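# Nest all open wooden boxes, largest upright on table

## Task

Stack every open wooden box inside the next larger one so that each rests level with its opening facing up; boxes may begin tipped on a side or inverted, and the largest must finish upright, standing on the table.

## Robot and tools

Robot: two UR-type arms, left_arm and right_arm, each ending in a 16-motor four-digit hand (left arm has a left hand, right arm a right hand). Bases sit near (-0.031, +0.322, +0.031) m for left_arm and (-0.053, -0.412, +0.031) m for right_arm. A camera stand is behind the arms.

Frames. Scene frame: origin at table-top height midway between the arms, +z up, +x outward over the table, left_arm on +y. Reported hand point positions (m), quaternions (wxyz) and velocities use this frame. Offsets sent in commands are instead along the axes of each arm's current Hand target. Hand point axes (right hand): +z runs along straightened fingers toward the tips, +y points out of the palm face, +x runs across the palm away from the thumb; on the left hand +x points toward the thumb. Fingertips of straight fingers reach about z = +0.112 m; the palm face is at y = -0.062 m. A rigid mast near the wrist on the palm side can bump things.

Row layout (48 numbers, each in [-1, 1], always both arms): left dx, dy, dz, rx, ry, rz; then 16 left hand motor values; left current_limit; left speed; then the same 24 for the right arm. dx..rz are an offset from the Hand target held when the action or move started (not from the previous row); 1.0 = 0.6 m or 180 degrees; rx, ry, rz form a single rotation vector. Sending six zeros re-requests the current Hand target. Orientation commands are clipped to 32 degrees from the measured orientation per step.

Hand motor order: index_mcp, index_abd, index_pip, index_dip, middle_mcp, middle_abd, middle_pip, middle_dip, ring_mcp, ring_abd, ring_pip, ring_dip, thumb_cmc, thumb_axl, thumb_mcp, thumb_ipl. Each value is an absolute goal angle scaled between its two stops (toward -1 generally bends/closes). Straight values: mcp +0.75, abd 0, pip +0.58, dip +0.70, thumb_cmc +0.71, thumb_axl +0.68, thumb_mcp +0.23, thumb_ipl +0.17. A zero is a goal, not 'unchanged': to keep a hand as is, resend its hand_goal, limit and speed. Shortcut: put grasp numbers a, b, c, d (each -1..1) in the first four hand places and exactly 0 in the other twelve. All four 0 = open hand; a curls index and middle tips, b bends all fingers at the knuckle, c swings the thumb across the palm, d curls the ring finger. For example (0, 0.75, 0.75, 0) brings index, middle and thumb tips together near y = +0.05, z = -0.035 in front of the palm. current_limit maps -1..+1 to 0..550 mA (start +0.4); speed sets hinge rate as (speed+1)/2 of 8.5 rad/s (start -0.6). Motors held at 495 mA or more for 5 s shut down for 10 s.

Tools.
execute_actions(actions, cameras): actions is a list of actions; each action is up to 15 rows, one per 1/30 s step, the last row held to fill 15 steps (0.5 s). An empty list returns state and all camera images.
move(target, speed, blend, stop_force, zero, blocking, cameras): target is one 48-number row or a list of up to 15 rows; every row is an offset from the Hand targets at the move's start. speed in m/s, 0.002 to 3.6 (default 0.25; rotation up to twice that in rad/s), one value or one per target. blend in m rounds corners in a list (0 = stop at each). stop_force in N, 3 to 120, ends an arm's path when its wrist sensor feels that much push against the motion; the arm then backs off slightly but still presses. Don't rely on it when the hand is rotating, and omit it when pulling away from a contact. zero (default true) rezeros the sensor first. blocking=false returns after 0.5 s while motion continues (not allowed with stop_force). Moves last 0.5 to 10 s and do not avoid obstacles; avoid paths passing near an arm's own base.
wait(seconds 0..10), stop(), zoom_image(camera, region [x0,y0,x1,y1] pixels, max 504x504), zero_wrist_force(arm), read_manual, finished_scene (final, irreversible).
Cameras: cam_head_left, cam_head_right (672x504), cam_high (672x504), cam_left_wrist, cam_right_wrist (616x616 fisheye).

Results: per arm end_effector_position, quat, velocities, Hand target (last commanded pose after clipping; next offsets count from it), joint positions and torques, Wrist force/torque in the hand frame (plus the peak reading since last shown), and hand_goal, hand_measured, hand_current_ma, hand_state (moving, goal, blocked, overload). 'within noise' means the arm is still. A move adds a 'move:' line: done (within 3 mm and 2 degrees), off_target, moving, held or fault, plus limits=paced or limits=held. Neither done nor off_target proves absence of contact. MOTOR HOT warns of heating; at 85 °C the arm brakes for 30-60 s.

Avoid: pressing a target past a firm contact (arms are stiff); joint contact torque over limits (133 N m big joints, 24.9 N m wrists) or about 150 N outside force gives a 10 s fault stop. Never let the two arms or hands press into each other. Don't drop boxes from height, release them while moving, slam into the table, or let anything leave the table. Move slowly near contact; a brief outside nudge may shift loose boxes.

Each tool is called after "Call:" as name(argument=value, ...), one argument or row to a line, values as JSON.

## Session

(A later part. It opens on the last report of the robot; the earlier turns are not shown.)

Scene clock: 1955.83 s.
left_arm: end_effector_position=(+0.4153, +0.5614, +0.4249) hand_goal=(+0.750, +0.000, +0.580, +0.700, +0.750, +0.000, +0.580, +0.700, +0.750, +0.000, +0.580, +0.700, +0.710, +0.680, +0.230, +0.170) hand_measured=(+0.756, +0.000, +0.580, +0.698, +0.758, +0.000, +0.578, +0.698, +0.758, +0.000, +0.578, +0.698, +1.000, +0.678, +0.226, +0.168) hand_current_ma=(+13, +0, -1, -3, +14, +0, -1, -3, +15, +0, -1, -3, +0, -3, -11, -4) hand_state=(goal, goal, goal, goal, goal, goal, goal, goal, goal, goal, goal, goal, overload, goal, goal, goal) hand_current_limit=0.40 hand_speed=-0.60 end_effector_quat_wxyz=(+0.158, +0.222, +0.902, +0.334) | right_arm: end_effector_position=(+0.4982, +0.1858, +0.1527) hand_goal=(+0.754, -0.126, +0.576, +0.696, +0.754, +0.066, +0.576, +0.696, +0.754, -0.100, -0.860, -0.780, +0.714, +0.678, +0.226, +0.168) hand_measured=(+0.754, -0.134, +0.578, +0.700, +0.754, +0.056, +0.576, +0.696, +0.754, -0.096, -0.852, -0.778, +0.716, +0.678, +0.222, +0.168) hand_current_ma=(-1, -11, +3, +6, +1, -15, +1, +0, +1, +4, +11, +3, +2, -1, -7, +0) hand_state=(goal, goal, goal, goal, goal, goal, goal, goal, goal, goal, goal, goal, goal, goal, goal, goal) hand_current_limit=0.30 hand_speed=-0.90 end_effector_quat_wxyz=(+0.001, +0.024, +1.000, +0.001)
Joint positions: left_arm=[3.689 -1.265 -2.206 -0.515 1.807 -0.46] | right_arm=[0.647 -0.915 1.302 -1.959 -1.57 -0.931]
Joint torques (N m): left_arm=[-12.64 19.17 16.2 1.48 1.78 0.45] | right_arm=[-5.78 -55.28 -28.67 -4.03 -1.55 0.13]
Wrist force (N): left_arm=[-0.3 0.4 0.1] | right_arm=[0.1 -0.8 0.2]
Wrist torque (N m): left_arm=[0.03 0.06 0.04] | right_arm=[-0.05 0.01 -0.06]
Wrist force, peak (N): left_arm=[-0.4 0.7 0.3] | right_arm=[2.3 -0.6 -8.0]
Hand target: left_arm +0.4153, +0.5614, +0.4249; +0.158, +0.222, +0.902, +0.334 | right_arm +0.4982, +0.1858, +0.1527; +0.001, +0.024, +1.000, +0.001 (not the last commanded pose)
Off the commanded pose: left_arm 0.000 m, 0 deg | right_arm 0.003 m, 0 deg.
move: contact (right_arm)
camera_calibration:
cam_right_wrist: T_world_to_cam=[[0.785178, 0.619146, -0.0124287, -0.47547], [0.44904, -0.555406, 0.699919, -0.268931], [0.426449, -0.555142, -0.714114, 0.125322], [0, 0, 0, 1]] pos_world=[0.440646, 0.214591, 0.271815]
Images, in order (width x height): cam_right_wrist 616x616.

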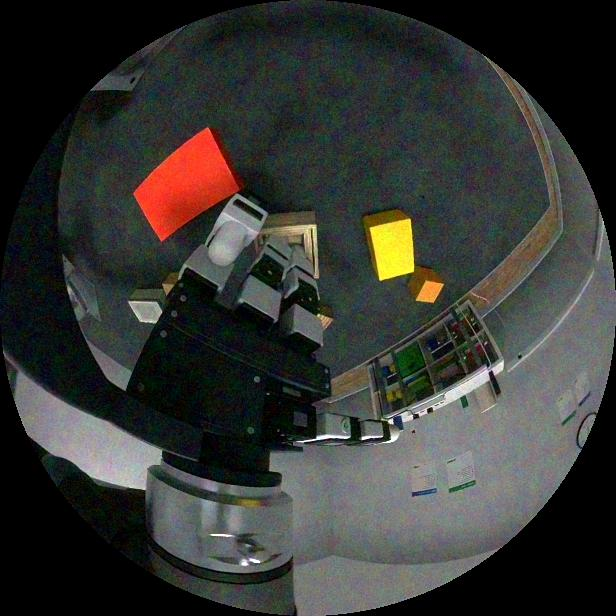

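Call:
move(
  target=[
    [0,0,0,0,0,0,0,0,0,0,0,0,0,0,0,0,0,0,0,0,0,0,0.4,-0.6,0,0,0,0,0,0,0.754,-0.134,0.576,0.696,0.7626,0.056,0.5882,0.5916,0.754,-0.1,-0.86,-0.78,0.714,0.678,0.226,0.168,0.3,-0.9],
    [0,0,0,0,0,0,0,0,0,0,0,0,0,0,0,0,0,0,0,0,0,0,0.4,-0.6,0,0,0,0,0,0,0.754,-0.134,0.576,0.696,0.7797,0.056,0.6125,0.4872,0.754,-0.1,-0.86,-0.78,0.714,0.678,0.226,0.168,0.3,-0.9],
    [0,0,0,0,0,0,0,0,0,0,0,0,0,0,0,0,0,0,0,0,0,0,0.4,-0.6,0,0,0,0,0,0,0.754,-0.134,0.576,0.696,0.7968,0.056,0.6368,0.3814,0.754,-0.1,-0.86,-0.78,0.714,0.678,0.226,0.168,0.3,-0.9],
    [0,0,0,0,0,0,0,0,0,0,0,0,0,0,0,0,0,0,0,0,0,0,0.4,-0.6,0,0,0,0,0,0,0.754,-0.134,0.576,0.696,0.814,0.056,0.6612,0.2755,0.754,-0.1,-0.86,-0.78,0.714,0.678,0.226,0.168,0.3,-0.9],
    [0,0,0,0,0,0,0,0,0,0,0,0,0,0,0,0,0,0,0,0,0,0,0.4,-0.6,0,0,0,0,0,0,0.754,-0.134,0.576,0.696,0.8311,0.056,0.6855,0.1682,0.754,-0.1,-0.86,-0.78,0.714,0.678,0.226,0.168,0.3,-0.9],
    [0,0,0,0,0,0,0,0,0,0,0,0,0,0,0,0,0,0,0,0,0,0,0.4,-0.6,0,0,0,0,0,0,0.754,-0.134,0.576,0.696,0.8482,0.056,0.7098,0.0595,0.754,-0.1,-0.86,-0.78,0.714,0.678,0.226,0.168,0.3,-0.9],
  ],
  cameras=["cam_right_wrist", "cam_high"],
)

Call:
zoom_image(
  camera="cam_right_wrist",
  region=[232, 176, 332, 276],
)

Scene clock: 1970.93 s.
left_arm: end_effector_position=(+0.4153, +0.5614, +0.4249) hand_goal=(+0.750, +0.000, +0.580, +0.700, +0.750, +0.000, +0.580, +0.700, +0.750, +0.000, +0.580, +0.700, +0.710, +0.680, +0.230, +0.170) hand_measured=(+0.756, +0.000, +0.580, +0.698, +0.758, +0.000, +0.578, +0.698, +0.758, +0.000, +0.578, +0.698, +1.000, +0.678, +0.226, +0.168) hand_current_ma=(+13, +0, -1, -3, +14, +0, -1, -3, +15, +0, -1, -3, +0, -3, -11, -4) hand_state=(goal, goal, goal, goal, goal, goal, goal, goal, goal, goal, goal, goal, overload, goal, goal, goal) hand_current_limit=0.40 hand_speed=-0.60 end_effector_quat_wxyz=(+0.158, +0.222, +0.902, +0.334) | right_arm: end_effector_position=(+0.4982, +0.1858, +0.1527) hand_goal=(+0.754, -0.134, +0.576, +0.696, +0.848, +0.056, +0.710, +0.060, +0.754, -0.100, -0.860, -0.780, +0.714, +0.678, +0.226, +0.168) hand_measured=(+0.778, -0.148, +0.576, +0.676, +0.804, +0.046, +0.722, +0.260, +0.754, -0.096, -0.852, -0.778, +0.716, +0.678, +0.222, +0.168) hand_current_ma=(+59, -24, +0, -41, -129, -16, +21, +357, +1, +4, +11, +3, +2, -1, -7, +0) hand_state=(blocked, goal, goal, goal, blocked, goal, goal, blocked, goal, goal, goal, goal, goal, goal, goal, goal) hand_current_limit=0.30 hand_speed=-0.90 end_effector_quat_wxyz=(+0.001, +0.024, +1.000, +0.001)
Joint positions: left_arm=[3.689 -1.265 -2.206 -0.515 1.807 -0.46] | right_arm=[0.647 -0.915 1.302 -1.959 -1.57 -0.931]
Joint torques (N m): left_arm=[-12.6 18.55 17.38 1.47 1.79 0.36] | right_arm=[-6.35 -52.05 -26.49 -3.76 -1.45 0.14]
Wrist force (N): left_arm=[-0.2 0.2 -0.1] | right_arm=[-0.6 -0.4 -0.6]
Wrist torque (N m): left_arm=[0.01 0.04 0.05] | right_arm=[0.13 -0.11 -0.10]
Wrist force, peak (N): left_arm=[-0.5 0.4 0.5] | right_arm=[-0.5 -1.0 -1.2]
Hand target: left_arm +0.4153, +0.5614, +0.4249; +0.158, +0.222, +0.902, +0.334 | right_arm +0.4982, +0.1858, +0.1527; +0.001, +0.024, +1.000, +0.001
Off the commanded pose: left_arm 0.000 m, 0 deg | right_arm 0.000 m, 0 deg.
move: done
camera_calibration:
cam_right_wrist: T_world_to_cam=[[0.785178, 0.619146, -0.0124287, -0.47547], [0.44904, -0.555406, 0.699919, -0.268931], [0.426449, -0.555142, -0.714114, 0.125322], [0, 0, 0, 1]] pos_world=[0.440646, 0.214591, 0.271815]
Images, in order (width x height): cam_high 672x504, cam_right_wrist 616x616.

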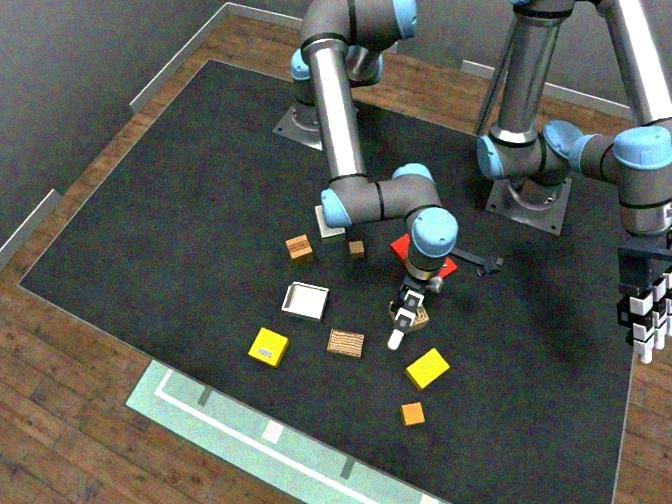

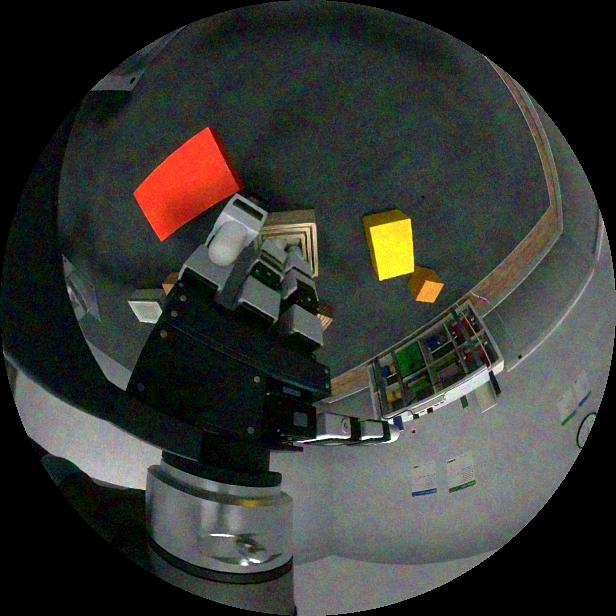

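Scaled by 5.040 from the camera's 616x616 image, which has a finer 880x880 frame.

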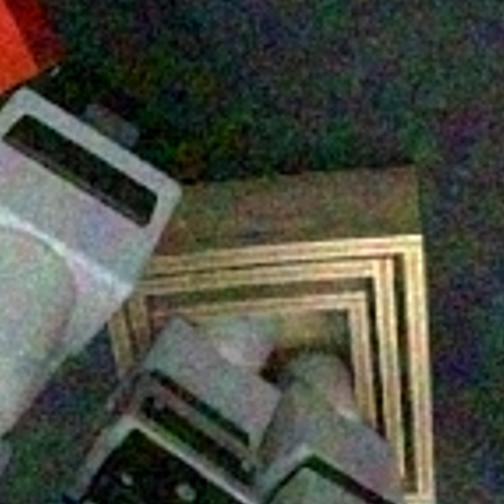

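Call:
move(
  target=[
    [0,0,0,0,0,0,0,0,0,0,0,0,0,0,0,0,0,0,0,0,0,0,0.4,-0.6,0,0,0,0,0,0,0.778,-0.148,0.576,0.676,0.81,0.046,0.722,0.26,0.754,-0.1,-0.86,-0.78,0.714,0.678,0.226,0.168,0.3,-0.9],
    [0,0,0,0,0,0,0,0,0,0,0,0,0,0,0,0,0,0,0,0,0,0,0.4,-0.6,0,0,-0.012,0,0,0,0.778,-0.148,0.576,0.676,0.81,0.046,0.722,0.26,0.754,-0.1,-0.86,-0.78,0.714,0.678,0.226,0.168,0.3,-0.9],
  ],
  speed=0.02,
  cameras=["cam_right_wrist"],
)

Call:
zoom_image(
  camera="cam_right_wrist",
  region=[232, 176, 332, 276],
)

Scene clock: 2048.03 s.
left_arm: end_effector_position=(+0.4153, +0.5614, +0.4249) hand_goal=(+0.750, +0.000, +0.580, +0.700, +0.750, +0.000, +0.580, +0.700, +0.750, +0.000, +0.580, +0.700, +0.710, +0.680, +0.230, +0.170) hand_measured=(+0.756, +0.000, +0.580, +0.698, +0.758, +0.000, +0.578, +0.698, +0.758, +0.000, +0.578, +0.698, +1.000, +0.678, +0.226, +0.168) hand_current_ma=(+13, +0, -1, -3, +14, +0, -1, -3, +15, +0, -1, -3, +0, -3, -11, -4) hand_state=(goal, goal, goal, goal, goal, goal, goal, goal, goal, goal, goal, goal, overload, goal, goal, goal) hand_current_limit=0.40 hand_speed=-0.60 end_effector_quat_wxyz=(+0.158, +0.222, +0.902, +0.334) | right_arm: end_effector_position=(+0.4982, +0.1858, +0.1601) hand_goal=(+0.778, -0.148, +0.576, +0.676, +0.810, +0.046, +0.722, +0.260, +0.754, -0.100, -0.860, -0.780, +0.714, +0.678, +0.226, +0.168) hand_measured=(+0.786, -0.152, +0.574, +0.662, +0.800, +0.040, +0.730, +0.274, +0.754, -0.096, -0.852, -0.778, +0.716, +0.678, +0.222, +0.168) hand_current_ma=(+15, -6, -1, -27, -20, -6, +14, +26, +1, +4, +11, +3, +2, -1, -7, +0) hand_state=(goal, goal, goal, goal, goal, goal, goal, goal, goal, goal, goal, goal, goal, goal, goal, goal) hand_current_limit=0.30 hand_speed=-0.90 end_effector_quat_wxyz=(+0.001, +0.024, +1.000, +0.001)
Joint positions: left_arm=[3.689 -1.265 -2.206 -0.515 1.807 -0.46] | right_arm=[0.647 -0.922 1.293 -1.944 -1.57 -0.931]
Joint torques (N m): left_arm=[-12.83 18.61 15.12 1.26 1.8 0.45] | right_arm=[-7.54 -42.82 -16.66 -3.81 -1.49 -0.05]
Wrist force (N): left_arm=[-0.2 0.7 0.1] | right_arm=[0.3 -0.7 0.5]
Wrist torque (N m): left_arm=[0.07 0.05 0.04] | right_arm=[-0.07 -0.04 -0.03]
Wrist force, peak (N): left_arm=[-0.7 0.4 -0.1] | right_arm=[-0.7 -1.1 -1.0]
Hand target: left_arm +0.4153, +0.5614, +0.4249; +0.158, +0.222, +0.902, +0.334 | right_arm +0.4982, +0.1858, +0.1599; +0.001, +0.024, +1.000, +0.001
Off the commanded pose: left_arm 0.000 m, 0 deg | right_arm 0.000 m, 0 deg.
move: done
camera_calibration:
cam_right_wrist: T_world_to_cam=[[0.785213, 0.619102, -0.0123749, -0.475401], [0.44898, -0.555455, 0.699919, -0.274003], [0.426448, -0.555142, -0.714115, 0.130536], [0, 0, 0, 1]] pos_world=[0.440646, 0.214591, 0.279115]
Images, in order (width x height): cam_right_wrist 616x616.

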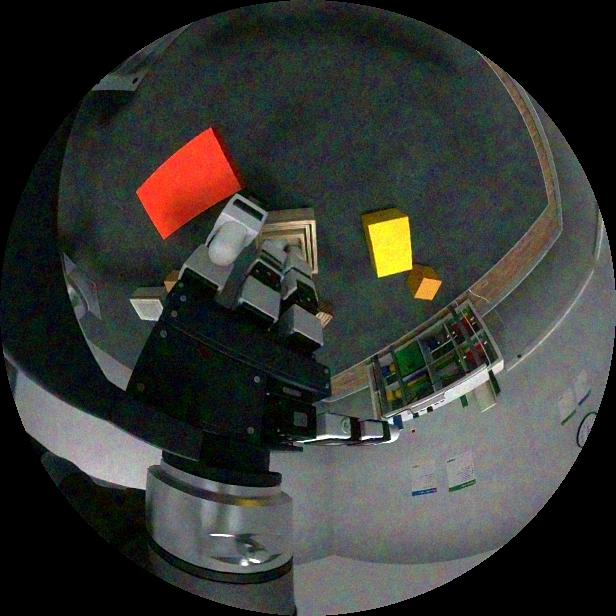

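Scaled by 5.040 from the camera's 616x616 image, which has a finer 880x880 frame.

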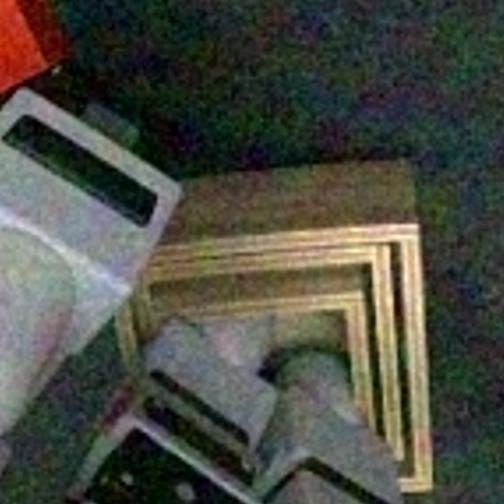

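Call:
move(
  target=[0,0,0,0,0,0,0,0,0,0,0,0,0,0,0,0,0,0,0,0,0,0,0.4,-0.6,0,0,0.016,0,0,0,0.778,-0.152,0.576,0.676,0.8,0.04,0.73,0.274,0.754,-0.1,-0.86,-0.78,0.714,0.678,0.226,0.168,0.3,-0.9],
  speed=0.02,
  stop_force=5,
)

Call:
move(
  target=[0,0,0,0,0,0,0,0,0,0,0,0,0,0,0,0,0,0,0,0,0,0,0.4,-0.6,0,0,0,0,0,0,0.754,-0.15,0.576,0.696,0.754,0.045,0.576,0.696,0.754,-0.1,-0.86,-0.78,0.714,0.678,0.226,0.168,0.3,-0.9],
  cameras=["cam_right_wrist"],
)

Call:
zoom_image(
  camera="cam_right_wrist",
  region=[232, 176, 332, 276],
)

Call:
move(
  target=[0,0,0,0,0,0,0,0,0,0,0,0,0,0,0,0,0,0,0,0,0,0,0.4,-0.6,0,0,0,0,0,0,0.754,0.0,0.576,0.696,0.754,0.2,0.576,0.696,0.754,-0.1,-0.86,-0.78,0.714,0.678,0.226,0.168,0.0,-0.9],
)

Call:
move(
  target=[0,0,0,0,0,0,0,0,0,0,0,0,0,0,0,0,0,0,0,0,0,0,0.4,-0.6,0,0,0,0,0,0,0.754,-0.25,0.576,0.696,0.754,-0.05,0.576,0.696,0.754,-0.1,-0.86,-0.78,0.714,0.678,0.226,0.168,0.0,-0.9],
  cameras=["cam_right_wrist"],
)

Call:
zoom_image(
  camera="cam_right_wrist",
  region=[232, 176, 332, 276],
)

Scene clock: 2095.10 s.
left_arm: end_effector_position=(+0.4153, +0.5614, +0.4249) hand_goal=(+0.750, +0.000, +0.580, +0.700, +0.750, +0.000, +0.580, +0.700, +0.750, +0.000, +0.580, +0.700, +0.710, +0.680, +0.230, +0.170) hand_measured=(+0.756, +0.000, +0.580, +0.698, +0.758, +0.000, +0.578, +0.698, +0.758, +0.000, +0.578, +0.698, +1.000, +0.678, +0.226, +0.168) hand_current_ma=(+13, +0, -1, -3, +14, +0, -1, -3, +15, +0, -1, -3, +0, -3, -11, -4) hand_state=(goal, goal, goal, goal, goal, goal, goal, goal, goal, goal, goal, goal, overload, goal, goal, goal) hand_current_limit=0.40 hand_speed=-0.60 end_effector_quat_wxyz=(+0.158, +0.222, +0.902, +0.334) | right_arm: end_effector_position=(+0.4982, +0.1858, +0.1519) hand_goal=(+0.778, -0.152, +0.576, +0.676, +0.800, +0.040, +0.730, +0.274, +0.754, -0.100, -0.860, -0.780, +0.714, +0.678, +0.226, +0.168) hand_measured=(+0.784, -0.156, +0.574, +0.662, +0.794, +0.036, +0.734, +0.286, +0.754, -0.096, -0.852, -0.778, +0.716, +0.678, +0.222, +0.168) hand_current_ma=(+11, -5, -1, -27, -11, -4, +4, +22, +1, +4, +11, +3, +2, -1, -7, +0) hand_state=(goal, goal, goal, goal, goal, goal, goal, goal, goal, goal, goal, goal, goal, goal, goal, goal) hand_current_limit=0.30 hand_speed=-0.90 end_effector_quat_wxyz=(+0.001, +0.024, +1.000, +0.001)
Joint positions: left_arm=[3.689 -1.265 -2.206 -0.515 1.807 -0.46] | right_arm=[0.647 -0.914 1.303 -1.961 -1.57 -0.931]
Joint torques (N m): left_arm=[-12.98 18.04 16.34 1.3 1.78 0.53] | right_arm=[-6.72 -55.07 -28.47 -3.8 -1.64 -0.21]
Wrist force (N): left_arm=[-0.3 0.3 0.3] | right_arm=[-0.3 -0.3 -0.6]
Wrist torque (N m): left_arm=[0.01 0.06 0.04] | right_arm=[0.04 -0.14 -0.06]
Wrist force, peak (N): left_arm=[-0.6 0.5 0.1] | right_arm=[2.5 0.6 -12.7]
Hand target: left_arm +0.4153, +0.5614, +0.4249; +0.158, +0.222, +0.902, +0.334 | right_arm +0.4982, +0.1858, +0.1519; +0.001, +0.024, +1.000, +0.001 (not the last commanded pose)
Off the commanded pose: left_arm 0.000 m, 0 deg | right_arm 0.002 m, 0 deg.
move: contact (right_arm)

Scene clock: 2096.53 s.
left_arm: end_effector_position=(+0.4153, +0.5614, +0.4249) hand_goal=(+0.750, +0.000, +0.580, +0.700, +0.750, +0.000, +0.580, +0.700, +0.750, +0.000, +0.580, +0.700, +0.710, +0.680, +0.230, +0.170) hand_measured=(+0.756, +0.000, +0.580, +0.698, +0.758, +0.000, +0.578, +0.698, +0.758, +0.000, +0.578, +0.698, +1.000, +0.678, +0.226, +0.168) hand_current_ma=(+13, +0, -1, -3, +14, +0, -1, -3, +15, +0, -1, -3, +0, -3, -11, -4) hand_state=(goal, goal, goal, goal, goal, goal, goal, goal, goal, goal, goal, goal, overload, goal, goal, goal) hand_current_limit=0.40 hand_speed=-0.60 end_effector_quat_wxyz=(+0.158, +0.222, +0.902, +0.334) | right_arm: end_effector_position=(+0.4982, +0.1858, +0.1519) hand_goal=(+0.754, -0.150, +0.576, +0.696, +0.754, +0.046, +0.576, +0.696, +0.754, -0.100, -0.860, -0.780, +0.714, +0.678, +0.226, +0.168) hand_measured=(+0.744, -0.146, +0.578, +0.702, +0.758, +0.046, +0.574, +0.672, +0.754, -0.096, -0.852, -0.778, +0.716, +0.678, +0.222, +0.168) hand_current_ma=(-19, +5, +1, +10, +7, +0, -2, -53, +1, +4, +11, +3, +2, -1, -7, +0) hand_state=(goal, goal, goal, goal, goal, goal, goal, blocked, goal, goal, goal, goal, goal, goal, goal, goal) hand_current_limit=0.30 hand_speed=-0.90 end_effector_quat_wxyz=(+0.001, +0.024, +1.000, +0.001)
Joint positions: left_arm=[3.689 -1.265 -2.206 -0.515 1.807 -0.46] | right_arm=[0.647 -0.915 1.303 -1.961 -1.57 -0.931]
Joint torques (N m): left_arm=[-12.25 17.84 16.91 1.42 2 0.48] | right_arm=[-6.59 -53.53 -28.44 -3.81 -1.54 -0.27]
Wrist force (N): left_arm=[-0.1 0.5 0.2] | right_arm=[0.3 -0.6 0.3]
Wrist torque (N m): left_arm=[0.03 0.03 0.05] | right_arm=[-0.04 -0.03 -0.03]
Wrist force, peak (N): left_arm=[-0.5 0.5 0.4] | right_arm=[0.2 -1.6 -1.2]
Hand target: left_arm +0.4153, +0.5614, +0.4249; +0.158, +0.222, +0.902, +0.334 | right_arm +0.4982, +0.1858, +0.1519; +0.001, +0.024, +1.000, +0.001
Off the commanded pose: left_arm 0.000 m, 0 deg | right_arm 0.000 m, 0 deg.
move: done
camera_calibration:
cam_right_wrist: T_world_to_cam=[[0.785178, 0.619146, -0.0124287, -0.47548], [0.44904, -0.555406, 0.699919, -0.268371], [0.426449, -0.555142, -0.714114, 0.124751], [0, 0, 0, 1]] pos_world=[0.440646, 0.214591, 0.271015]
Images, in order (width x height): cam_right_wrist 616x616.

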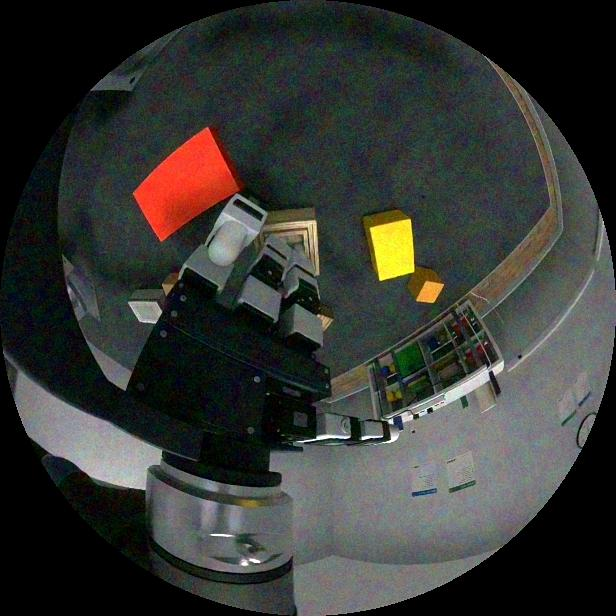

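Scaled by 5.040 from the camera's 616x616 image, which has a finer 880x880 frame.

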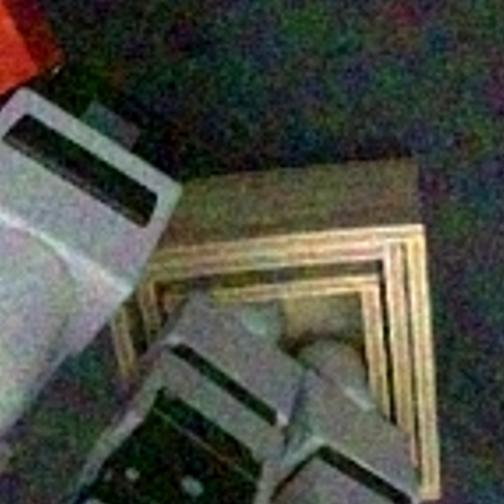

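Scene clock: 2097.07 s.
left_arm: end_effector_position=(+0.4153, +0.5614, +0.4249) hand_goal=(+0.750, +0.000, +0.580, +0.700, +0.750, +0.000, +0.580, +0.700, +0.750, +0.000, +0.580, +0.700, +0.710, +0.680, +0.230, +0.170) hand_measured=(+0.756, +0.000, +0.580, +0.698, +0.758, +0.000, +0.578, +0.698, +0.758, +0.000, +0.578, +0.698, +1.000, +0.678, +0.226, +0.168) hand_current_ma=(+13, +0, -1, -3, +14, +0, -1, -3, +15, +0, -1, -3, +0, -3, -11, -4) hand_state=(goal, goal, goal, goal, goal, goal, goal, goal, goal, goal, goal, goal, overload, goal, goal, goal) hand_current_limit=0.40 hand_speed=-0.60 end_effector_quat_wxyz=(+0.158, +0.222, +0.902, +0.334) | right_arm: end_effector_position=(+0.4982, +0.1858, +0.1519) hand_goal=(+0.754, +0.000, +0.576, +0.696, +0.754, +0.200, +0.576, +0.696, +0.754, -0.100, -0.860, -0.780, +0.714, +0.678, +0.226, +0.168) hand_measured=(+0.744, -0.112, +0.578, +0.704, +0.756, +0.080, +0.574, +0.680, +0.754, -0.096, -0.852, -0.778, +0.716, +0.678, +0.222, +0.168) hand_current_ma=(-17, -275, +1, +11, +1, -275, -2, -29, +1, +4, +11, +3, +2, -1, -7, +0) hand_state=(goal, blocked, goal, goal, goal, blocked, goal, goal, goal, goal, goal, goal, goal, goal, goal, goal) hand_current_limit=0.00 hand_speed=-0.90 end_effector_quat_wxyz=(+0.001, +0.024, +1.000, +0.001)
Joint positions: left_arm=[3.689 -1.265 -2.206 -0.515 1.807 -0.46] | right_arm=[0.647 -0.915 1.303 -1.961 -1.57 -0.931]
Joint torques (N m): left_arm=[-12.25 18.92 15.62 1.39 1.57 0.3] | right_arm=[-6.57 -53.35 -29.17 -3.9 -1.49 -0.07]
Wrist force (N): left_arm=[-0.2 0.5 0.2] | right_arm=[0.5 -0.6 0.3]
Wrist torque (N m): left_arm=[0.04 0.06 0.04] | right_arm=[-0.07 0.02 -0.02]
Wrist force, peak (N): left_arm=[-0.4 0.5 0.4] | right_arm=[0.8 -0.5 0.2]
Hand target: left_arm +0.4153, +0.5614, +0.4249; +0.158, +0.222, +0.902, +0.334 | right_arm +0.4982, +0.1858, +0.1519; +0.001, +0.024, +1.000, +0.001
Off the commanded pose: left_arm 0.000 m, 0 deg | right_arm 0.000 m, 0 deg.
move: done

Scene clock: 2097.90 s.
left_arm: end_effector_position=(+0.4153, +0.5614, +0.4249) hand_goal=(+0.750, +0.000, +0.580, +0.700, +0.750, +0.000, +0.580, +0.700, +0.750, +0.000, +0.580, +0.700, +0.710, +0.680, +0.230, +0.170) hand_measured=(+0.756, +0.000, +0.580, +0.698, +0.758, +0.000, +0.578, +0.698, +0.758, +0.000, +0.578, +0.698, +1.000, +0.678, +0.226, +0.168) hand_current_ma=(+13, +0, -1, -3, +14, +0, -1, -3, +15, +0, -1, -3, +0, -3, -11, -4) hand_state=(goal, goal, goal, goal, goal, goal, goal, goal, goal, goal, goal, goal, overload, goal, goal, goal) hand_current_limit=0.40 hand_speed=-0.60 end_effector_quat_wxyz=(+0.158, +0.222, +0.902, +0.334) | right_arm: end_effector_position=(+0.4982, +0.1858, +0.1519) hand_goal=(+0.754, -0.250, +0.576, +0.696, +0.754, -0.050, +0.576, +0.696, +0.754, -0.100, -0.860, -0.780, +0.714, +0.678, +0.226, +0.168) hand_measured=(+0.750, -0.220, +0.578, +0.702, +0.754, -0.030, +0.574, +0.688, +0.754, -0.096, -0.852, -0.778, +0.716, +0.678, +0.222, +0.168) hand_current_ma=(-4, +61, +1, +10, +0, +35, -2, -14, +1, +4, +11, +3, +2, -1, -7, +0) hand_state=(goal, blocked, goal, goal, goal, goal, goal, goal, goal, goal, goal, goal, goal, goal, goal, goal) hand_current_limit=0.00 hand_speed=-0.90 end_effector_quat_wxyz=(+0.001, +0.024, +1.000, +0.001)
Joint positions: left_arm=[3.689 -1.265 -2.206 -0.515 1.807 -0.46] | right_arm=[0.647 -0.915 1.303 -1.961 -1.57 -0.931]
Joint torques (N m): left_arm=[-12.74 17.78 16.96 1.43 1.92 0.23] | right_arm=[-6.49 -51.5 -29.21 -3.79 -1.61 -0.02]
Wrist force (N): left_arm=[-0.2 0.2 0.1] | right_arm=[-0.3 -0.6 0.4]
Wrist torque (N m): left_arm=[0.01 0.05 0.05] | right_arm=[-0.04 -0.06 -0.08]
Wrist force, peak (N): left_arm=[-0.4 0.7 0.1] | right_arm=[-0.3 -0.8 0.6]
Hand target: left_arm +0.4153, +0.5614, +0.4249; +0.158, +0.222, +0.902, +0.334 | right_arm +0.4982, +0.1858, +0.1519; +0.001, +0.024, +1.000, +0.001
Off the commanded pose: left_arm 0.000 m, 0 deg | right_arm 0.000 m, 0 deg.
move: done
camera_calibration:
cam_right_wrist: T_world_to_cam=[[0.785178, 0.619146, -0.0124287, -0.47548], [0.44904, -0.555406, 0.699919, -0.268371], [0.426449, -0.555142, -0.714114, 0.124751], [0, 0, 0, 1]] pos_world=[0.440646, 0.214591, 0.271015]
Images, in order (width x height): cam_right_wrist 616x616.

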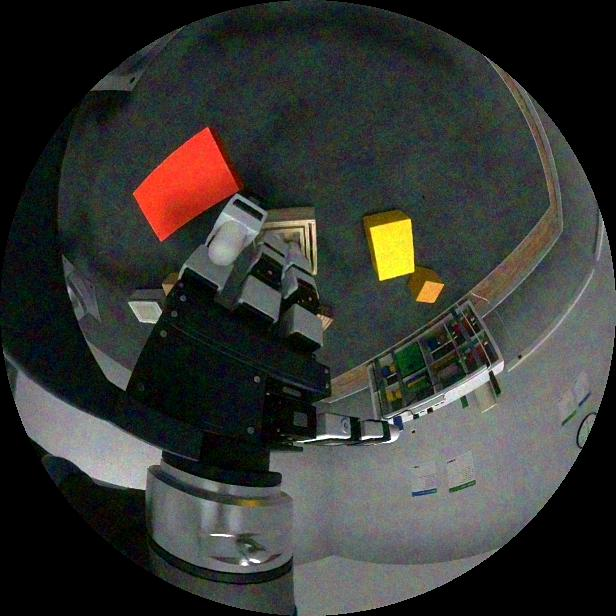

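Scaled by 5.040 from the camera's 616x616 image, which has a finer 880x880 frame.

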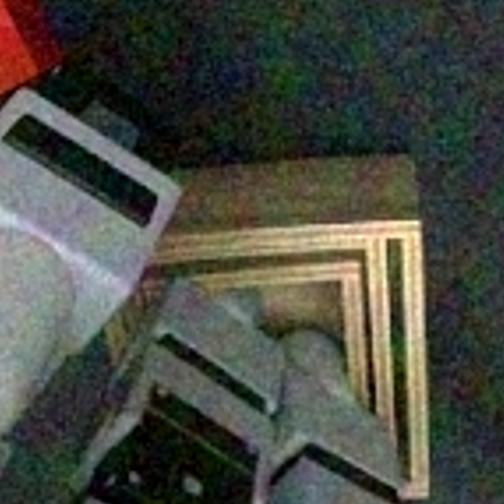

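Call:
move(
  target=[
    [0,0,0,0,0,0,0,0,0,0,0,0,0,0,0,0,0,0,0,0,0,0,0.4,-0.6,0,0,0,0,0,0,0.754,-0.208,0.576,0.696,0.754,-0.012,0.576,0.696,0.754,-0.1,-0.86,-0.78,0.714,0.678,0.226,0.168,0.0,-0.9],
    [0,0,0,0,0,0,0,0,0,0,0,0,0,0,0,0,0,0,0,0,0,0,0.4,-0.6,0,0,-0.015,0,0,0,0.754,-0.208,0.576,0.696,0.754,-0.012,0.576,0.696,0.754,-0.1,-0.86,-0.78,0.714,0.678,0.226,0.168,0.0,-0.9],
  ],
  speed=0.03,
  cameras=["cam_right_wrist"],
)

Call:
zoom_image(
  camera="cam_right_wrist",
  region=[232, 176, 332, 276],
)

Scene clock: 2105.53 s.
left_arm: end_effector_position=(+0.4153, +0.5614, +0.4249) hand_goal=(+0.750, +0.000, +0.580, +0.700, +0.750, +0.000, +0.580, +0.700, +0.750, +0.000, +0.580, +0.700, +0.710, +0.680, +0.230, +0.170) hand_measured=(+0.756, +0.000, +0.580, +0.698, +0.758, +0.000, +0.578, +0.698, +0.758, +0.000, +0.578, +0.698, +1.000, +0.678, +0.226, +0.168) hand_current_ma=(+13, +0, -1, -3, +14, +0, -1, -3, +15, +0, -1, -3, +0, -3, -11, -4) hand_state=(goal, goal, goal, goal, goal, goal, goal, goal, goal, goal, goal, goal, overload, goal, goal, goal) hand_current_limit=0.40 hand_speed=-0.60 end_effector_quat_wxyz=(+0.158, +0.222, +0.902, +0.334) | right_arm: end_effector_position=(+0.4982, +0.1858, +0.1611) hand_goal=(+0.754, -0.208, +0.576, +0.696, +0.754, -0.012, +0.576, +0.696, +0.754, -0.100, -0.860, -0.780, +0.714, +0.678, +0.226, +0.168) hand_measured=(+0.752, -0.214, +0.578, +0.702, +0.754, -0.026, +0.574, +0.688, +0.754, -0.096, -0.852, -0.778, +0.716, +0.678, +0.222, +0.168) hand_current_ma=(-4, -8, +1, +10, +0, -20, -2, -13, +1, +4, +11, +3, +2, -1, -7, +0) hand_state=(goal, goal, goal, goal, goal, goal, goal, goal, goal, goal, goal, goal, goal, goal, goal, goal) hand_current_limit=0.00 hand_speed=-0.90 end_effector_quat_wxyz=(+0.001, +0.024, +1.000, +0.001)
Joint positions: left_arm=[3.689 -1.265 -2.206 -0.515 1.807 -0.46] | right_arm=[0.647 -0.923 1.292 -1.942 -1.57 -0.931]
Joint torques (N m): left_arm=[-11.93 17.02 17.02 1.64 1.87 0.39] | right_arm=[-8.03 -41.22 -16.09 -4.37 -1.39 -0.25]
Wrist force (N): left_arm=[-0.2 0.4 0.2] | right_arm=[0.0 -0.4 0.2]
Wrist torque (N m): left_arm=[0.02 0.05 0.05] | right_arm=[-0.01 0.02 -0.05]
Wrist force, peak (N): left_arm=[-0.4 0.7 0.0] | right_arm=[0.1 -0.9 0.6]
Hand target: left_arm +0.4153, +0.5614, +0.4249; +0.158, +0.222, +0.902, +0.334 | right_arm +0.4982, +0.1858, +0.1609; +0.001, +0.024, +1.000, +0.001
Off the commanded pose: left_arm 0.000 m, 0 deg | right_arm 0.000 m, 0 deg.
move: done
camera_calibration:
cam_right_wrist: T_world_to_cam=[[0.785181, 0.619144, -0.0123182, -0.475398], [0.448959, -0.555431, 0.699952, -0.274779], [0.426529, -0.555119, -0.714084, 0.131272], [0, 0, 0, 1]] pos_world=[0.440646, 0.214591, 0.280215]
Images, in order (width x height): cam_right_wrist 616x616.

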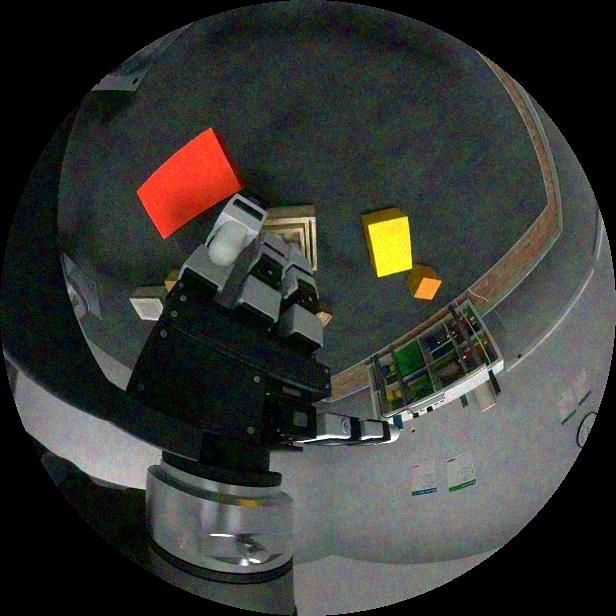

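Scaled by 5.040 from the camera's 616x616 image, which has a finer 880x880 frame.

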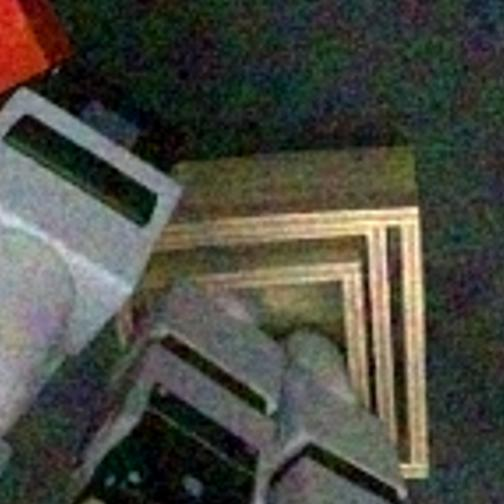

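Call:
move(
  target=[0,0,0,0,0,0,0,0,0,0,0,0,0,0,0,0,0,0,0,0,0,0,0.4,-0.6,0,0,0.018,0,0,0,0.754,-0.214,0.576,0.7,0.754,-0.026,0.576,0.69,0.754,-0.1,-0.86,-0.78,0.714,0.678,0.226,0.168,0.0,-0.9],
  speed=0.02,
  stop_force=4,
)

Call:
move(
  target=[
    [0,0,0,0,0,0,0,0,0,0,0,0,0,0,0,0,0,0,0,0,0,0,0.4,-0.6,0.0063,0,-0.001,0,0,0,0.754,-0.175,0.576,0.7,0.754,0.018,0.576,0.69,0.754,-0.1,-0.86,-0.78,0.714,0.678,0.226,0.168,0.2,-0.97],
    [0,0,0,0,0,0,0,0,0,0,0,0,0,0,0,0,0,0,0,0,0,0,0.4,-0.6,0.0126,0,-0.001,0,0,0,0.754,-0.135,0.576,0.7,0.754,0.056,0.576,0.69,0.754,-0.1,-0.86,-0.78,0.714,0.678,0.226,0.168,0.2,-0.97],
    [0,0,0,0,0,0,0,0,0,0,0,0,0,0,0,0,0,0,0,0,0,0,0.4,-0.6,0.0188,0,-0.001,0,0,0,0.754,-0.096,0.576,0.7,0.754,0.096,0.576,0.69,0.754,-0.1,-0.86,-0.78,0.714,0.678,0.226,0.168,0.2,-0.97],
  ],
  speed=0.02,
  cameras=["cam_right_wrist", "cam_high"],
)

Call:
zoom_image(
  camera="cam_right_wrist",
  region=[232, 176, 332, 276],
)

Scene clock: 2175.67 s.
left_arm: end_effector_position=(+0.4153, +0.5614, +0.4249) hand_goal=(+0.750, +0.000, +0.580, +0.700, +0.750, +0.000, +0.580, +0.700, +0.750, +0.000, +0.580, +0.700, +0.710, +0.680, +0.230, +0.170) hand_measured=(+0.756, +0.000, +0.580, +0.698, +0.758, +0.000, +0.578, +0.698, +0.758, +0.000, +0.578, +0.698, +1.000, +0.678, +0.226, +0.168) hand_current_ma=(+13, +0, -1, -3, +14, +0, -1, -3, +15, +0, -1, -3, +0, -3, -11, -4) hand_state=(goal, goal, goal, goal, goal, goal, goal, goal, goal, goal, goal, goal, overload, goal, goal, goal) hand_current_limit=0.40 hand_speed=-0.60 end_effector_quat_wxyz=(+0.158, +0.222, +0.902, +0.334) | right_arm: end_effector_position=(+0.4982, +0.1858, +0.1508) hand_goal=(+0.754, -0.214, +0.576, +0.700, +0.754, -0.026, +0.576, +0.690, +0.754, -0.100, -0.860, -0.780, +0.714, +0.678, +0.226, +0.168) hand_measured=(+0.752, -0.222, +0.578, +0.702, +0.754, -0.032, +0.574, +0.688, +0.754, -0.096, -0.852, -0.778, +0.716, +0.678, +0.222, +0.168) hand_current_ma=(-3, -10, +1, +2, +0, -7, -2, -2, +1, +4, +11, +3, +2, -1, -7, +0) hand_state=(goal, goal, goal, goal, goal, goal, goal, goal, goal, goal, goal, goal, goal, goal, goal, goal) hand_current_limit=0.00 hand_speed=-0.90 end_effector_quat_wxyz=(+0.001, +0.024, +1.000, +0.001)
Joint positions: left_arm=[3.689 -1.265 -2.206 -0.515 1.807 -0.46] | right_arm=[0.647 -0.914 1.304 -1.963 -1.57 -0.931]
Joint torques (N m): left_arm=[-12.21 19.34 16.4 1.54 1.8 0.17] | right_arm=[-7.4 -54.79 -29.69 -3.33 -1.68 -0.17]
Wrist force (N): left_arm=[-0.3 0.2 -0.1] | right_arm=[0.2 -0.5 0.4]
Wrist torque (N m): left_arm=[0.02 0.06 0.04] | right_arm=[-0.06 -0.05 -0.04]
Wrist force, peak (N): left_arm=[-0.6 0.6 0.3] | right_arm=[1.9 -0.7 -6.4]
Hand target: left_arm +0.4153, +0.5614, +0.4249; +0.158, +0.222, +0.902, +0.334 | right_arm +0.4982, +0.1858, +0.1509; +0.001, +0.024, +1.000, +0.001 (not the last commanded pose)
Off the commanded pose: left_arm 0.000 m, 0 deg | right_arm 0.001 m, 0 deg.
move: contact (right_arm)

Scene clock: 2178.40 s.
left_arm: end_effector_position=(+0.4153, +0.5614, +0.4249) hand_goal=(+0.750, +0.000, +0.580, +0.700, +0.750, +0.000, +0.580, +0.700, +0.750, +0.000, +0.580, +0.700, +0.710, +0.680, +0.230, +0.170) hand_measured=(+0.756, +0.000, +0.580, +0.698, +0.758, +0.000, +0.578, +0.698, +0.758, +0.000, +0.578, +0.698, +1.000, +0.678, +0.226, +0.168) hand_current_ma=(+13, +0, -1, -3, +14, +0, -1, -3, +15, +0, -1, -3, +0, -3, -11, -4) hand_state=(goal, goal, goal, goal, goal, goal, goal, goal, goal, goal, goal, goal, overload, goal, goal, goal) hand_current_limit=0.40 hand_speed=-0.60 end_effector_quat_wxyz=(+0.158, +0.222, +0.902, +0.334) | right_arm: end_effector_position=(+0.4869, +0.1863, +0.1515) hand_goal=(+0.754, -0.096, +0.576, +0.700, +0.754, +0.096, +0.576, +0.690, +0.754, -0.100, -0.860, -0.780, +0.714, +0.678, +0.226, +0.168) hand_measured=(+0.752, -0.142, +0.576, +0.702, +0.754, +0.048, +0.574, +0.688, +0.754, -0.096, -0.852, -0.778, +0.716, +0.678, +0.222, +0.168) hand_current_ma=(-3, -105, +0, +2, -1, -109, -1, -2, +1, +4, +11, +3, +2, -1, -7, +0) hand_state=(goal, blocked, goal, goal, goal, blocked, goal, goal, goal, goal, goal, goal, goal, goal, goal, goal) hand_current_limit=0.20 hand_speed=-0.97 end_effector_quat_wxyz=(+0.001, +0.024, +1.000, +0.001)
Joint positions: left_arm=[3.689 -1.265 -2.206 -0.515 1.807 -0.46] | right_arm=[0.656 -0.932 1.333 -1.974 -1.571 -0.921]
Joint torques (N m): left_arm=[-12.44 18.36 16.75 1.43 1.82 0.25] | right_arm=[-3.08 -39.31 -30.47 -0.42 -1.51 -0.24]
Wrist force (N): left_arm=[-0.2 0.4 0.0] | right_arm=[0.2 -0.6 0.3]
Wrist torque (N m): left_arm=[0.03 0.05 0.05] | right_arm=[-0.04 0.00 -0.05]
Wrist force, peak (N): left_arm=[-0.1 0.9 0.1] | right_arm=[-0.4 -0.7 0.5]
Hand target: left_arm +0.4153, +0.5614, +0.4249; +0.158, +0.222, +0.902, +0.334 | right_arm +0.4870, +0.1863, +0.1514; +0.001, +0.024, +1.000, +0.001
Off the commanded pose: left_arm 0.000 m, 0 deg | right_arm 0.000 m, 0 deg.
move: done
camera_calibration:
cam_right_wrist: T_world_to_cam=[[0.785118, 0.619223, -0.0123273, -0.467003], [0.449044, -0.555413, 0.699911, -0.262682], [0.426555, -0.555049, -0.714123, 0.129555], [0, 0, 0, 1]] pos_world=[0.429346, 0.215191, 0.270615]
Images, in order (width x height): cam_high 672x504, cam_right_wrist 616x616.

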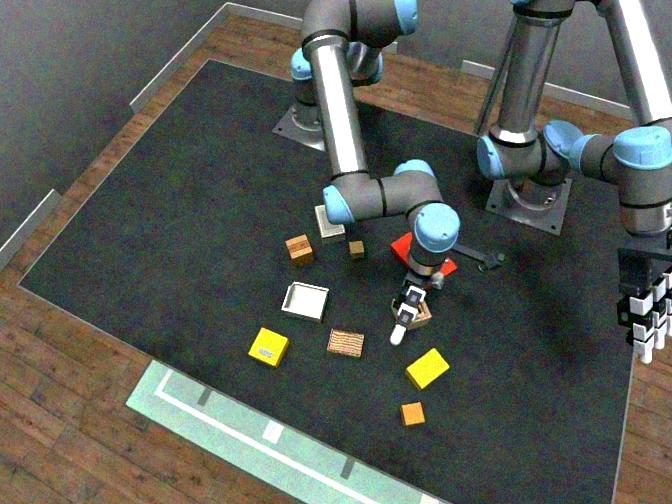

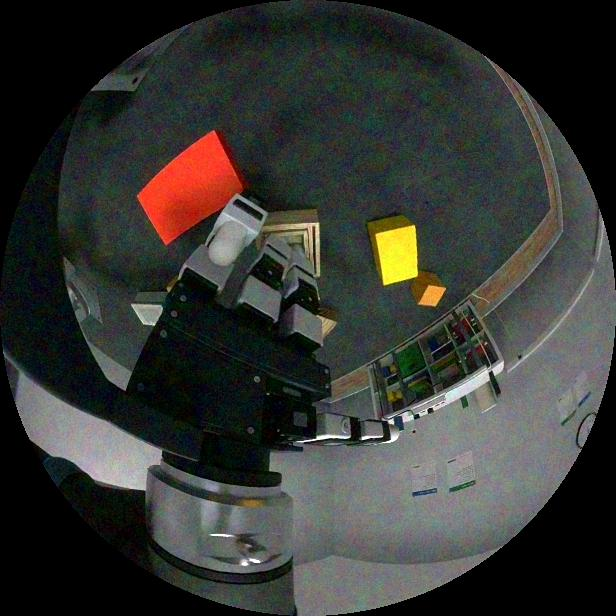

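Scaled by 5.040 from the camera's 616x616 image, which has a finer 880x880 frame.

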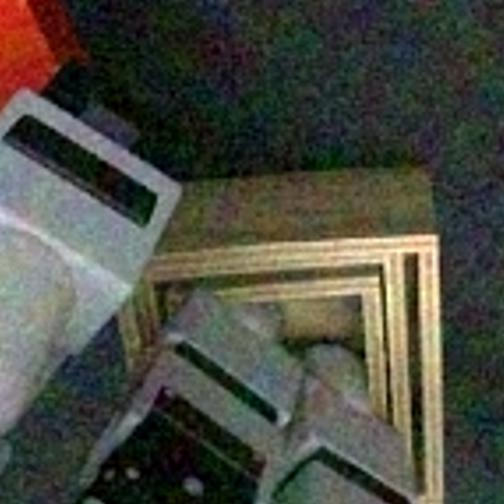

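Call:
move(
  target=[
    [0,0,0,0,0,0,0,0,0,0,0,0,0,0,0,0,0,0,0,0,0,0,0.4,-0.6,0,0,0,0,0,0,0.754,-0.6,0.576,0.7,0.754,0.6,0.576,0.69,0.754,-0.1,-0.86,-0.78,0.714,0.678,0.226,0.168,0.7,-0.9],
    [0,0,0,0,0,0,0,0,0,0,0,0,0,0,0,0,0,0,0,0,0,0,0.4,-0.6,0,0,-0.0167,0,0,0,0.754,-0.6,0.576,0.7,0.754,0.6,0.576,0.69,0.754,-0.1,-0.86,-0.78,0.714,0.678,0.226,0.168,0.7,-0.9],
  ],
  speed=0.03,
  cameras=["cam_right_wrist"],
)

Call:
zoom_image(
  camera="cam_right_wrist",
  region=[232, 176, 332, 276],
)

Scene clock: 2189.83 s.
left_arm: end_effector_position=(+0.4153, +0.5614, +0.4249) hand_goal=(+0.750, +0.000, +0.580, +0.700, +0.750, +0.000, +0.580, +0.700, +0.750, +0.000, +0.580, +0.700, +0.710, +0.680, +0.230, +0.170) hand_measured=(+0.756, +0.000, +0.580, +0.698, +0.758, +0.000, +0.578, +0.698, +0.758, +0.000, +0.578, +0.698, +1.000, +0.678, +0.226, +0.168) hand_current_ma=(+13, +0, -1, -3, +14, +0, -1, -3, +15, +0, -1, -3, +0, -3, -11, -4) hand_state=(goal, goal, goal, goal, goal, goal, goal, goal, goal, goal, goal, goal, overload, goal, goal, goal) hand_current_limit=0.40 hand_speed=-0.60 end_effector_quat_wxyz=(+0.158, +0.222, +0.902, +0.334) | right_arm: end_effector_position=(+0.4870, +0.1863, +0.1617) hand_goal=(+0.754, -0.600, +0.576, +0.700, +0.754, +0.600, +0.576, +0.690, +0.754, -0.100, -0.860, -0.780, +0.714, +0.678, +0.226, +0.168) hand_measured=(+0.752, -0.154, +0.576, +0.702, +0.754, +0.054, +0.574, +0.688, +0.754, -0.096, -0.852, -0.778, +0.716, +0.678, +0.222, +0.168) hand_current_ma=(-3, +468, +0, +2, -1, -467, -1, -2, +1, +4, +11, +3, +2, -1, -7, +0) hand_state=(goal, blocked, goal, goal, goal, blocked, goal, goal, goal, goal, goal, goal, goal, goal, goal, goal) hand_current_limit=0.70 hand_speed=-0.90 end_effector_quat_wxyz=(+0.001, +0.024, +1.000, +0.001)
Joint positions: left_arm=[3.689 -1.265 -2.206 -0.515 1.807 -0.46] | right_arm=[0.656 -0.941 1.321 -1.953 -1.571 -0.921]
Joint torques (N m): left_arm=[-11.39 18.72 16.2 1.54 1.72 0.07] | right_arm=[-7.18 -39.89 -15.47 -4.45 -1.46 -0.33]
Wrist force (N): left_arm=[-0.2 0.5 0.3] | right_arm=[0.2 -0.8 0.2]
Wrist torque (N m): left_arm=[0.02 0.05 0.04] | right_arm=[-0.05 -0.01 -0.05]
Wrist force, peak (N): left_arm=[-0.6 0.5 0.1] | right_arm=[-0.1 -0.6 0.9]
Hand target: left_arm +0.4153, +0.5614, +0.4249; +0.158, +0.222, +0.902, +0.334 | right_arm +0.4870, +0.1863, +0.1615; +0.001, +0.024, +1.000, +0.001
Off the commanded pose: left_arm 0.000 m, 0 deg | right_arm 0.000 m, 0 deg.
move: done
camera_calibration:
cam_right_wrist: T_world_to_cam=[[0.785181, 0.619144, -0.0123182, -0.466827], [0.448959, -0.555431, 0.699952, -0.269848], [0.426529, -0.555119, -0.714084, 0.136798], [0, 0, 0, 1]] pos_world=[0.429346, 0.215091, 0.280815]
Images, in order (width x height): cam_right_wrist 616x616.

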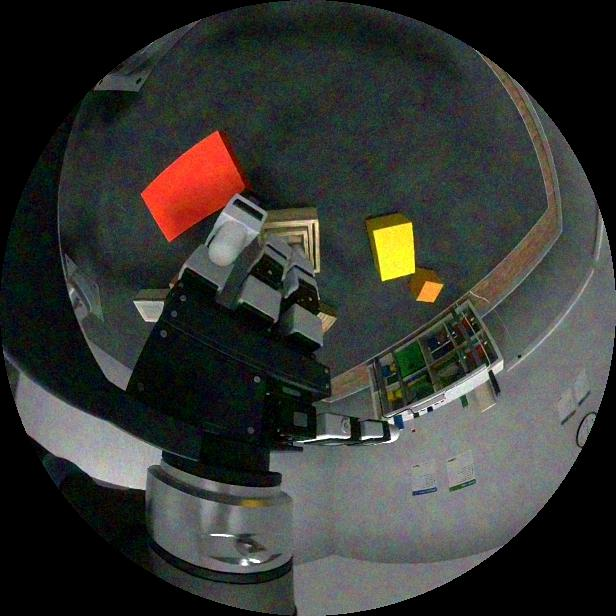

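Scaled by 5.040 from the camera's 616x616 image, which has a finer 880x880 frame.

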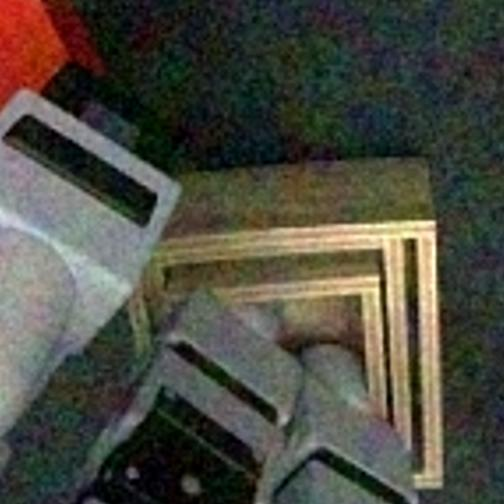

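Call:
move(
  target=[
    [0,0,0,0,0,0,0,0,0,0,0,0,0,0,0,0,0,0,0,0,0,0,0.4,-0.6,0,0,0.0155,0,0,0,0.754,-0.6,0.576,0.7,0.754,0.6,0.576,0.69,0.754,-0.1,-0.86,-0.78,0.714,0.678,0.226,0.168,0.7,-0.9],
    [0,0,0,0,0,0,0,0,0,0,0,0,0,0,0,0,0,0,0,0,0,0,0.4,-0.6,0,0.007,0.0145,0,0,0,0.754,-0.6,0.576,0.7,0.754,0.6,0.576,0.69,0.754,-0.1,-0.86,-0.78,0.714,0.678,0.226,0.168,0.7,-0.9],
    [0,0,0,0,0,0,0,0,0,0,0,0,0,0,0,0,0,0,0,0,0,0,0.4,-0.6,0,-0.007,0.0135,0,0,0,0.754,-0.6,0.576,0.7,0.754,0.6,0.576,0.69,0.754,-0.1,-0.86,-0.78,0.714,0.678,0.226,0.168,0.7,-0.9],
    [0,0,0,0,0,0,0,0,0,0,0,0,0,0,0,0,0,0,0,0,0,0,0.4,-0.6,0,0.007,0.0125,0,0,0,0.754,-0.6,0.576,0.7,0.754,0.6,0.576,0.69,0.754,-0.1,-0.86,-0.78,0.714,0.678,0.226,0.168,0.7,-0.9],
    [0,0,0,0,0,0,0,0,0,0,0,0,0,0,0,0,0,0,0,0,0,0,0.4,-0.6,0,-0.007,0.0115,0,0,0,0.754,-0.6,0.576,0.7,0.754,0.6,0.576,0.69,0.754,-0.1,-0.86,-0.78,0.714,0.678,0.226,0.168,0.7,-0.9],
    [0,0,0,0,0,0,0,0,0,0,0,0,0,0,0,0,0,0,0,0,0,0,0.4,-0.6,0.006,0,0.0095,0,0,0,0.754,-0.6,0.576,0.7,0.754,0.6,0.576,0.69,0.754,-0.1,-0.86,-0.78,0.714,0.678,0.226,0.168,0.7,-0.9],
    [0,0,0,0,0,0,0,0,0,0,0,0,0,0,0,0,0,0,0,0,0,0,0.4,-0.6,-0.006,0,0.0075,0,0,0,0.754,-0.6,0.576,0.7,0.754,0.6,0.576,0.69,0.754,-0.1,-0.86,-0.78,0.714,0.678,0.226,0.168,0.7,-0.9],
    [0,0,0,0,0,0,0,0,0,0,0,0,0,0,0,0,0,0,0,0,0,0,0.4,-0.6,0.006,0,0.0055,0,0,0,0.754,-0.6,0.576,0.7,0.754,0.6,0.576,0.69,0.754,-0.1,-0.86,-0.78,0.714,0.678,0.226,0.168,0.7,-0.9],
    [0,0,0,0,0,0,0,0,0,0,0,0,0,0,0,0,0,0,0,0,0,0,0.4,-0.6,-0.006,0,0.0035,0,0,0,0.754,-0.6,0.576,0.7,0.754,0.6,0.576,0.69,0.754,-0.1,-0.86,-0.78,0.714,0.678,0.226,0.168,0.7,-0.9],
    [0,0,0,0,0,0,0,0,0,0,0,0,0,0,0,0,0,0,0,0,0,0,0.4,-0.6,0,0,0,0,0,0,0.754,-0.6,0.576,0.7,0.754,0.6,0.576,0.69,0.754,-0.1,-0.86,-0.78,0.714,0.678,0.226,0.168,0.7,-0.9],
  ],
  speed=0.08,
  blend=[0, 0.001, 0.001, 0.001, 0.001, 0.001, 0.001, 0.001, 0.001, 0],
  cameras=["cam_right_wrist"],
)

Call:
zoom_image(
  camera="cam_right_wrist",
  region=[232, 176, 332, 276],
)

Scene clock: 2240.93 s.
left_arm: end_effector_position=(+0.4153, +0.5614, +0.4249) hand_goal=(+0.750, +0.000, +0.580, +0.700, +0.750, +0.000, +0.580, +0.700, +0.750, +0.000, +0.580, +0.700, +0.710, +0.680, +0.230, +0.170) hand_measured=(+0.756, +0.000, +0.580, +0.698, +0.758, +0.000, +0.578, +0.698, +0.758, +0.000, +0.578, +0.698, +1.000, +0.678, +0.226, +0.168) hand_current_ma=(+13, +0, -1, -3, +14, +0, -1, -3, +15, +0, -1, -3, +0, -3, -11, -4) hand_state=(goal, goal, goal, goal, goal, goal, goal, goal, goal, goal, goal, goal, overload, goal, goal, goal) hand_current_limit=0.40 hand_speed=-0.60 end_effector_quat_wxyz=(+0.158, +0.222, +0.902, +0.334) | right_arm: end_effector_position=(+0.4868, +0.1863, +0.1614) hand_goal=(+0.754, -0.600, +0.576, +0.700, +0.754, +0.600, +0.576, +0.690, +0.754, -0.100, -0.860, -0.780, +0.714, +0.678, +0.226, +0.168) hand_measured=(+0.752, -0.156, +0.576, +0.702, +0.754, +0.054, +0.576, +0.688, +0.754, -0.096, -0.852, -0.778, +0.716, +0.678, +0.222, +0.168) hand_current_ma=(-3, +468, +0, +1, +0, -467, +0, -1, +1, +3, +11, +3, +1, -1, -7, +0) hand_state=(goal, blocked, goal, goal, goal, blocked, goal, goal, goal, goal, goal, goal, goal, goal, goal, goal) hand_current_limit=0.70 hand_speed=-0.90 end_effector_quat_wxyz=(+0.000, +0.024, +1.000, +0.001)
Joint positions: left_arm=[3.689 -1.265 -2.206 -0.515 1.807 -0.46] | right_arm=[0.656 -0.941 1.322 -1.953 -1.571 -0.921]
Joint torques (N m): left_arm=[-12.85 18.72 15.84 1.35 2.01 0.32] | right_arm=[-5.04 -37.81 -30.53 -4.13 0.58 -0.43]
Wrist force (N): left_arm=[-0.3 0.6 0.4] | right_arm=[0.2 -0.7 0.2]
Wrist torque (N m): left_arm=[0.03 0.06 0.03] | right_arm=[-0.02 -0.01 -0.04]
Wrist force, peak (N): left_arm=[-0.7 0.5 0.3] | right_arm=[0.5 -2.6 0.6]
Hand target: left_arm +0.4153, +0.5614, +0.4249; +0.158, +0.222, +0.902, +0.334 | right_arm +0.4870, +0.1863, +0.1615; +0.001, +0.024, +1.000, +0.001
Off the commanded pose: left_arm 0.000 m, 0 deg | right_arm 0.000 m, 0 deg.
move: done
camera_calibration:
cam_right_wrist: T_world_to_cam=[[0.785173, 0.619147, -0.0126274, -0.466663], [0.449146, -0.555311, 0.699927, -0.269691], [0.426346, -0.555235, -0.714103, 0.136735], [0, 0, 0, 1]] pos_world=[0.429246, 0.215091, 0.280514]
Images, in order (width x height): cam_right_wrist 616x616.

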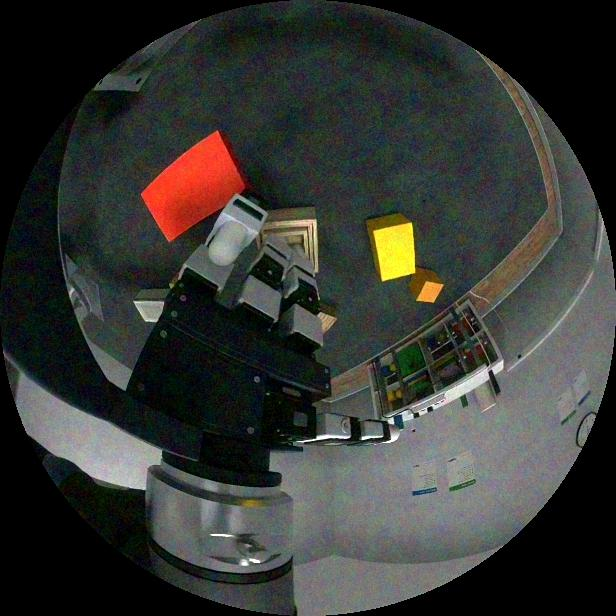

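Scaled by 5.040 from the camera's 616x616 image, which has a finer 880x880 frame.

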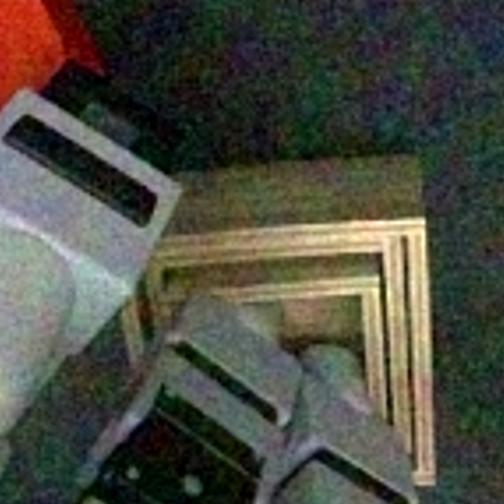

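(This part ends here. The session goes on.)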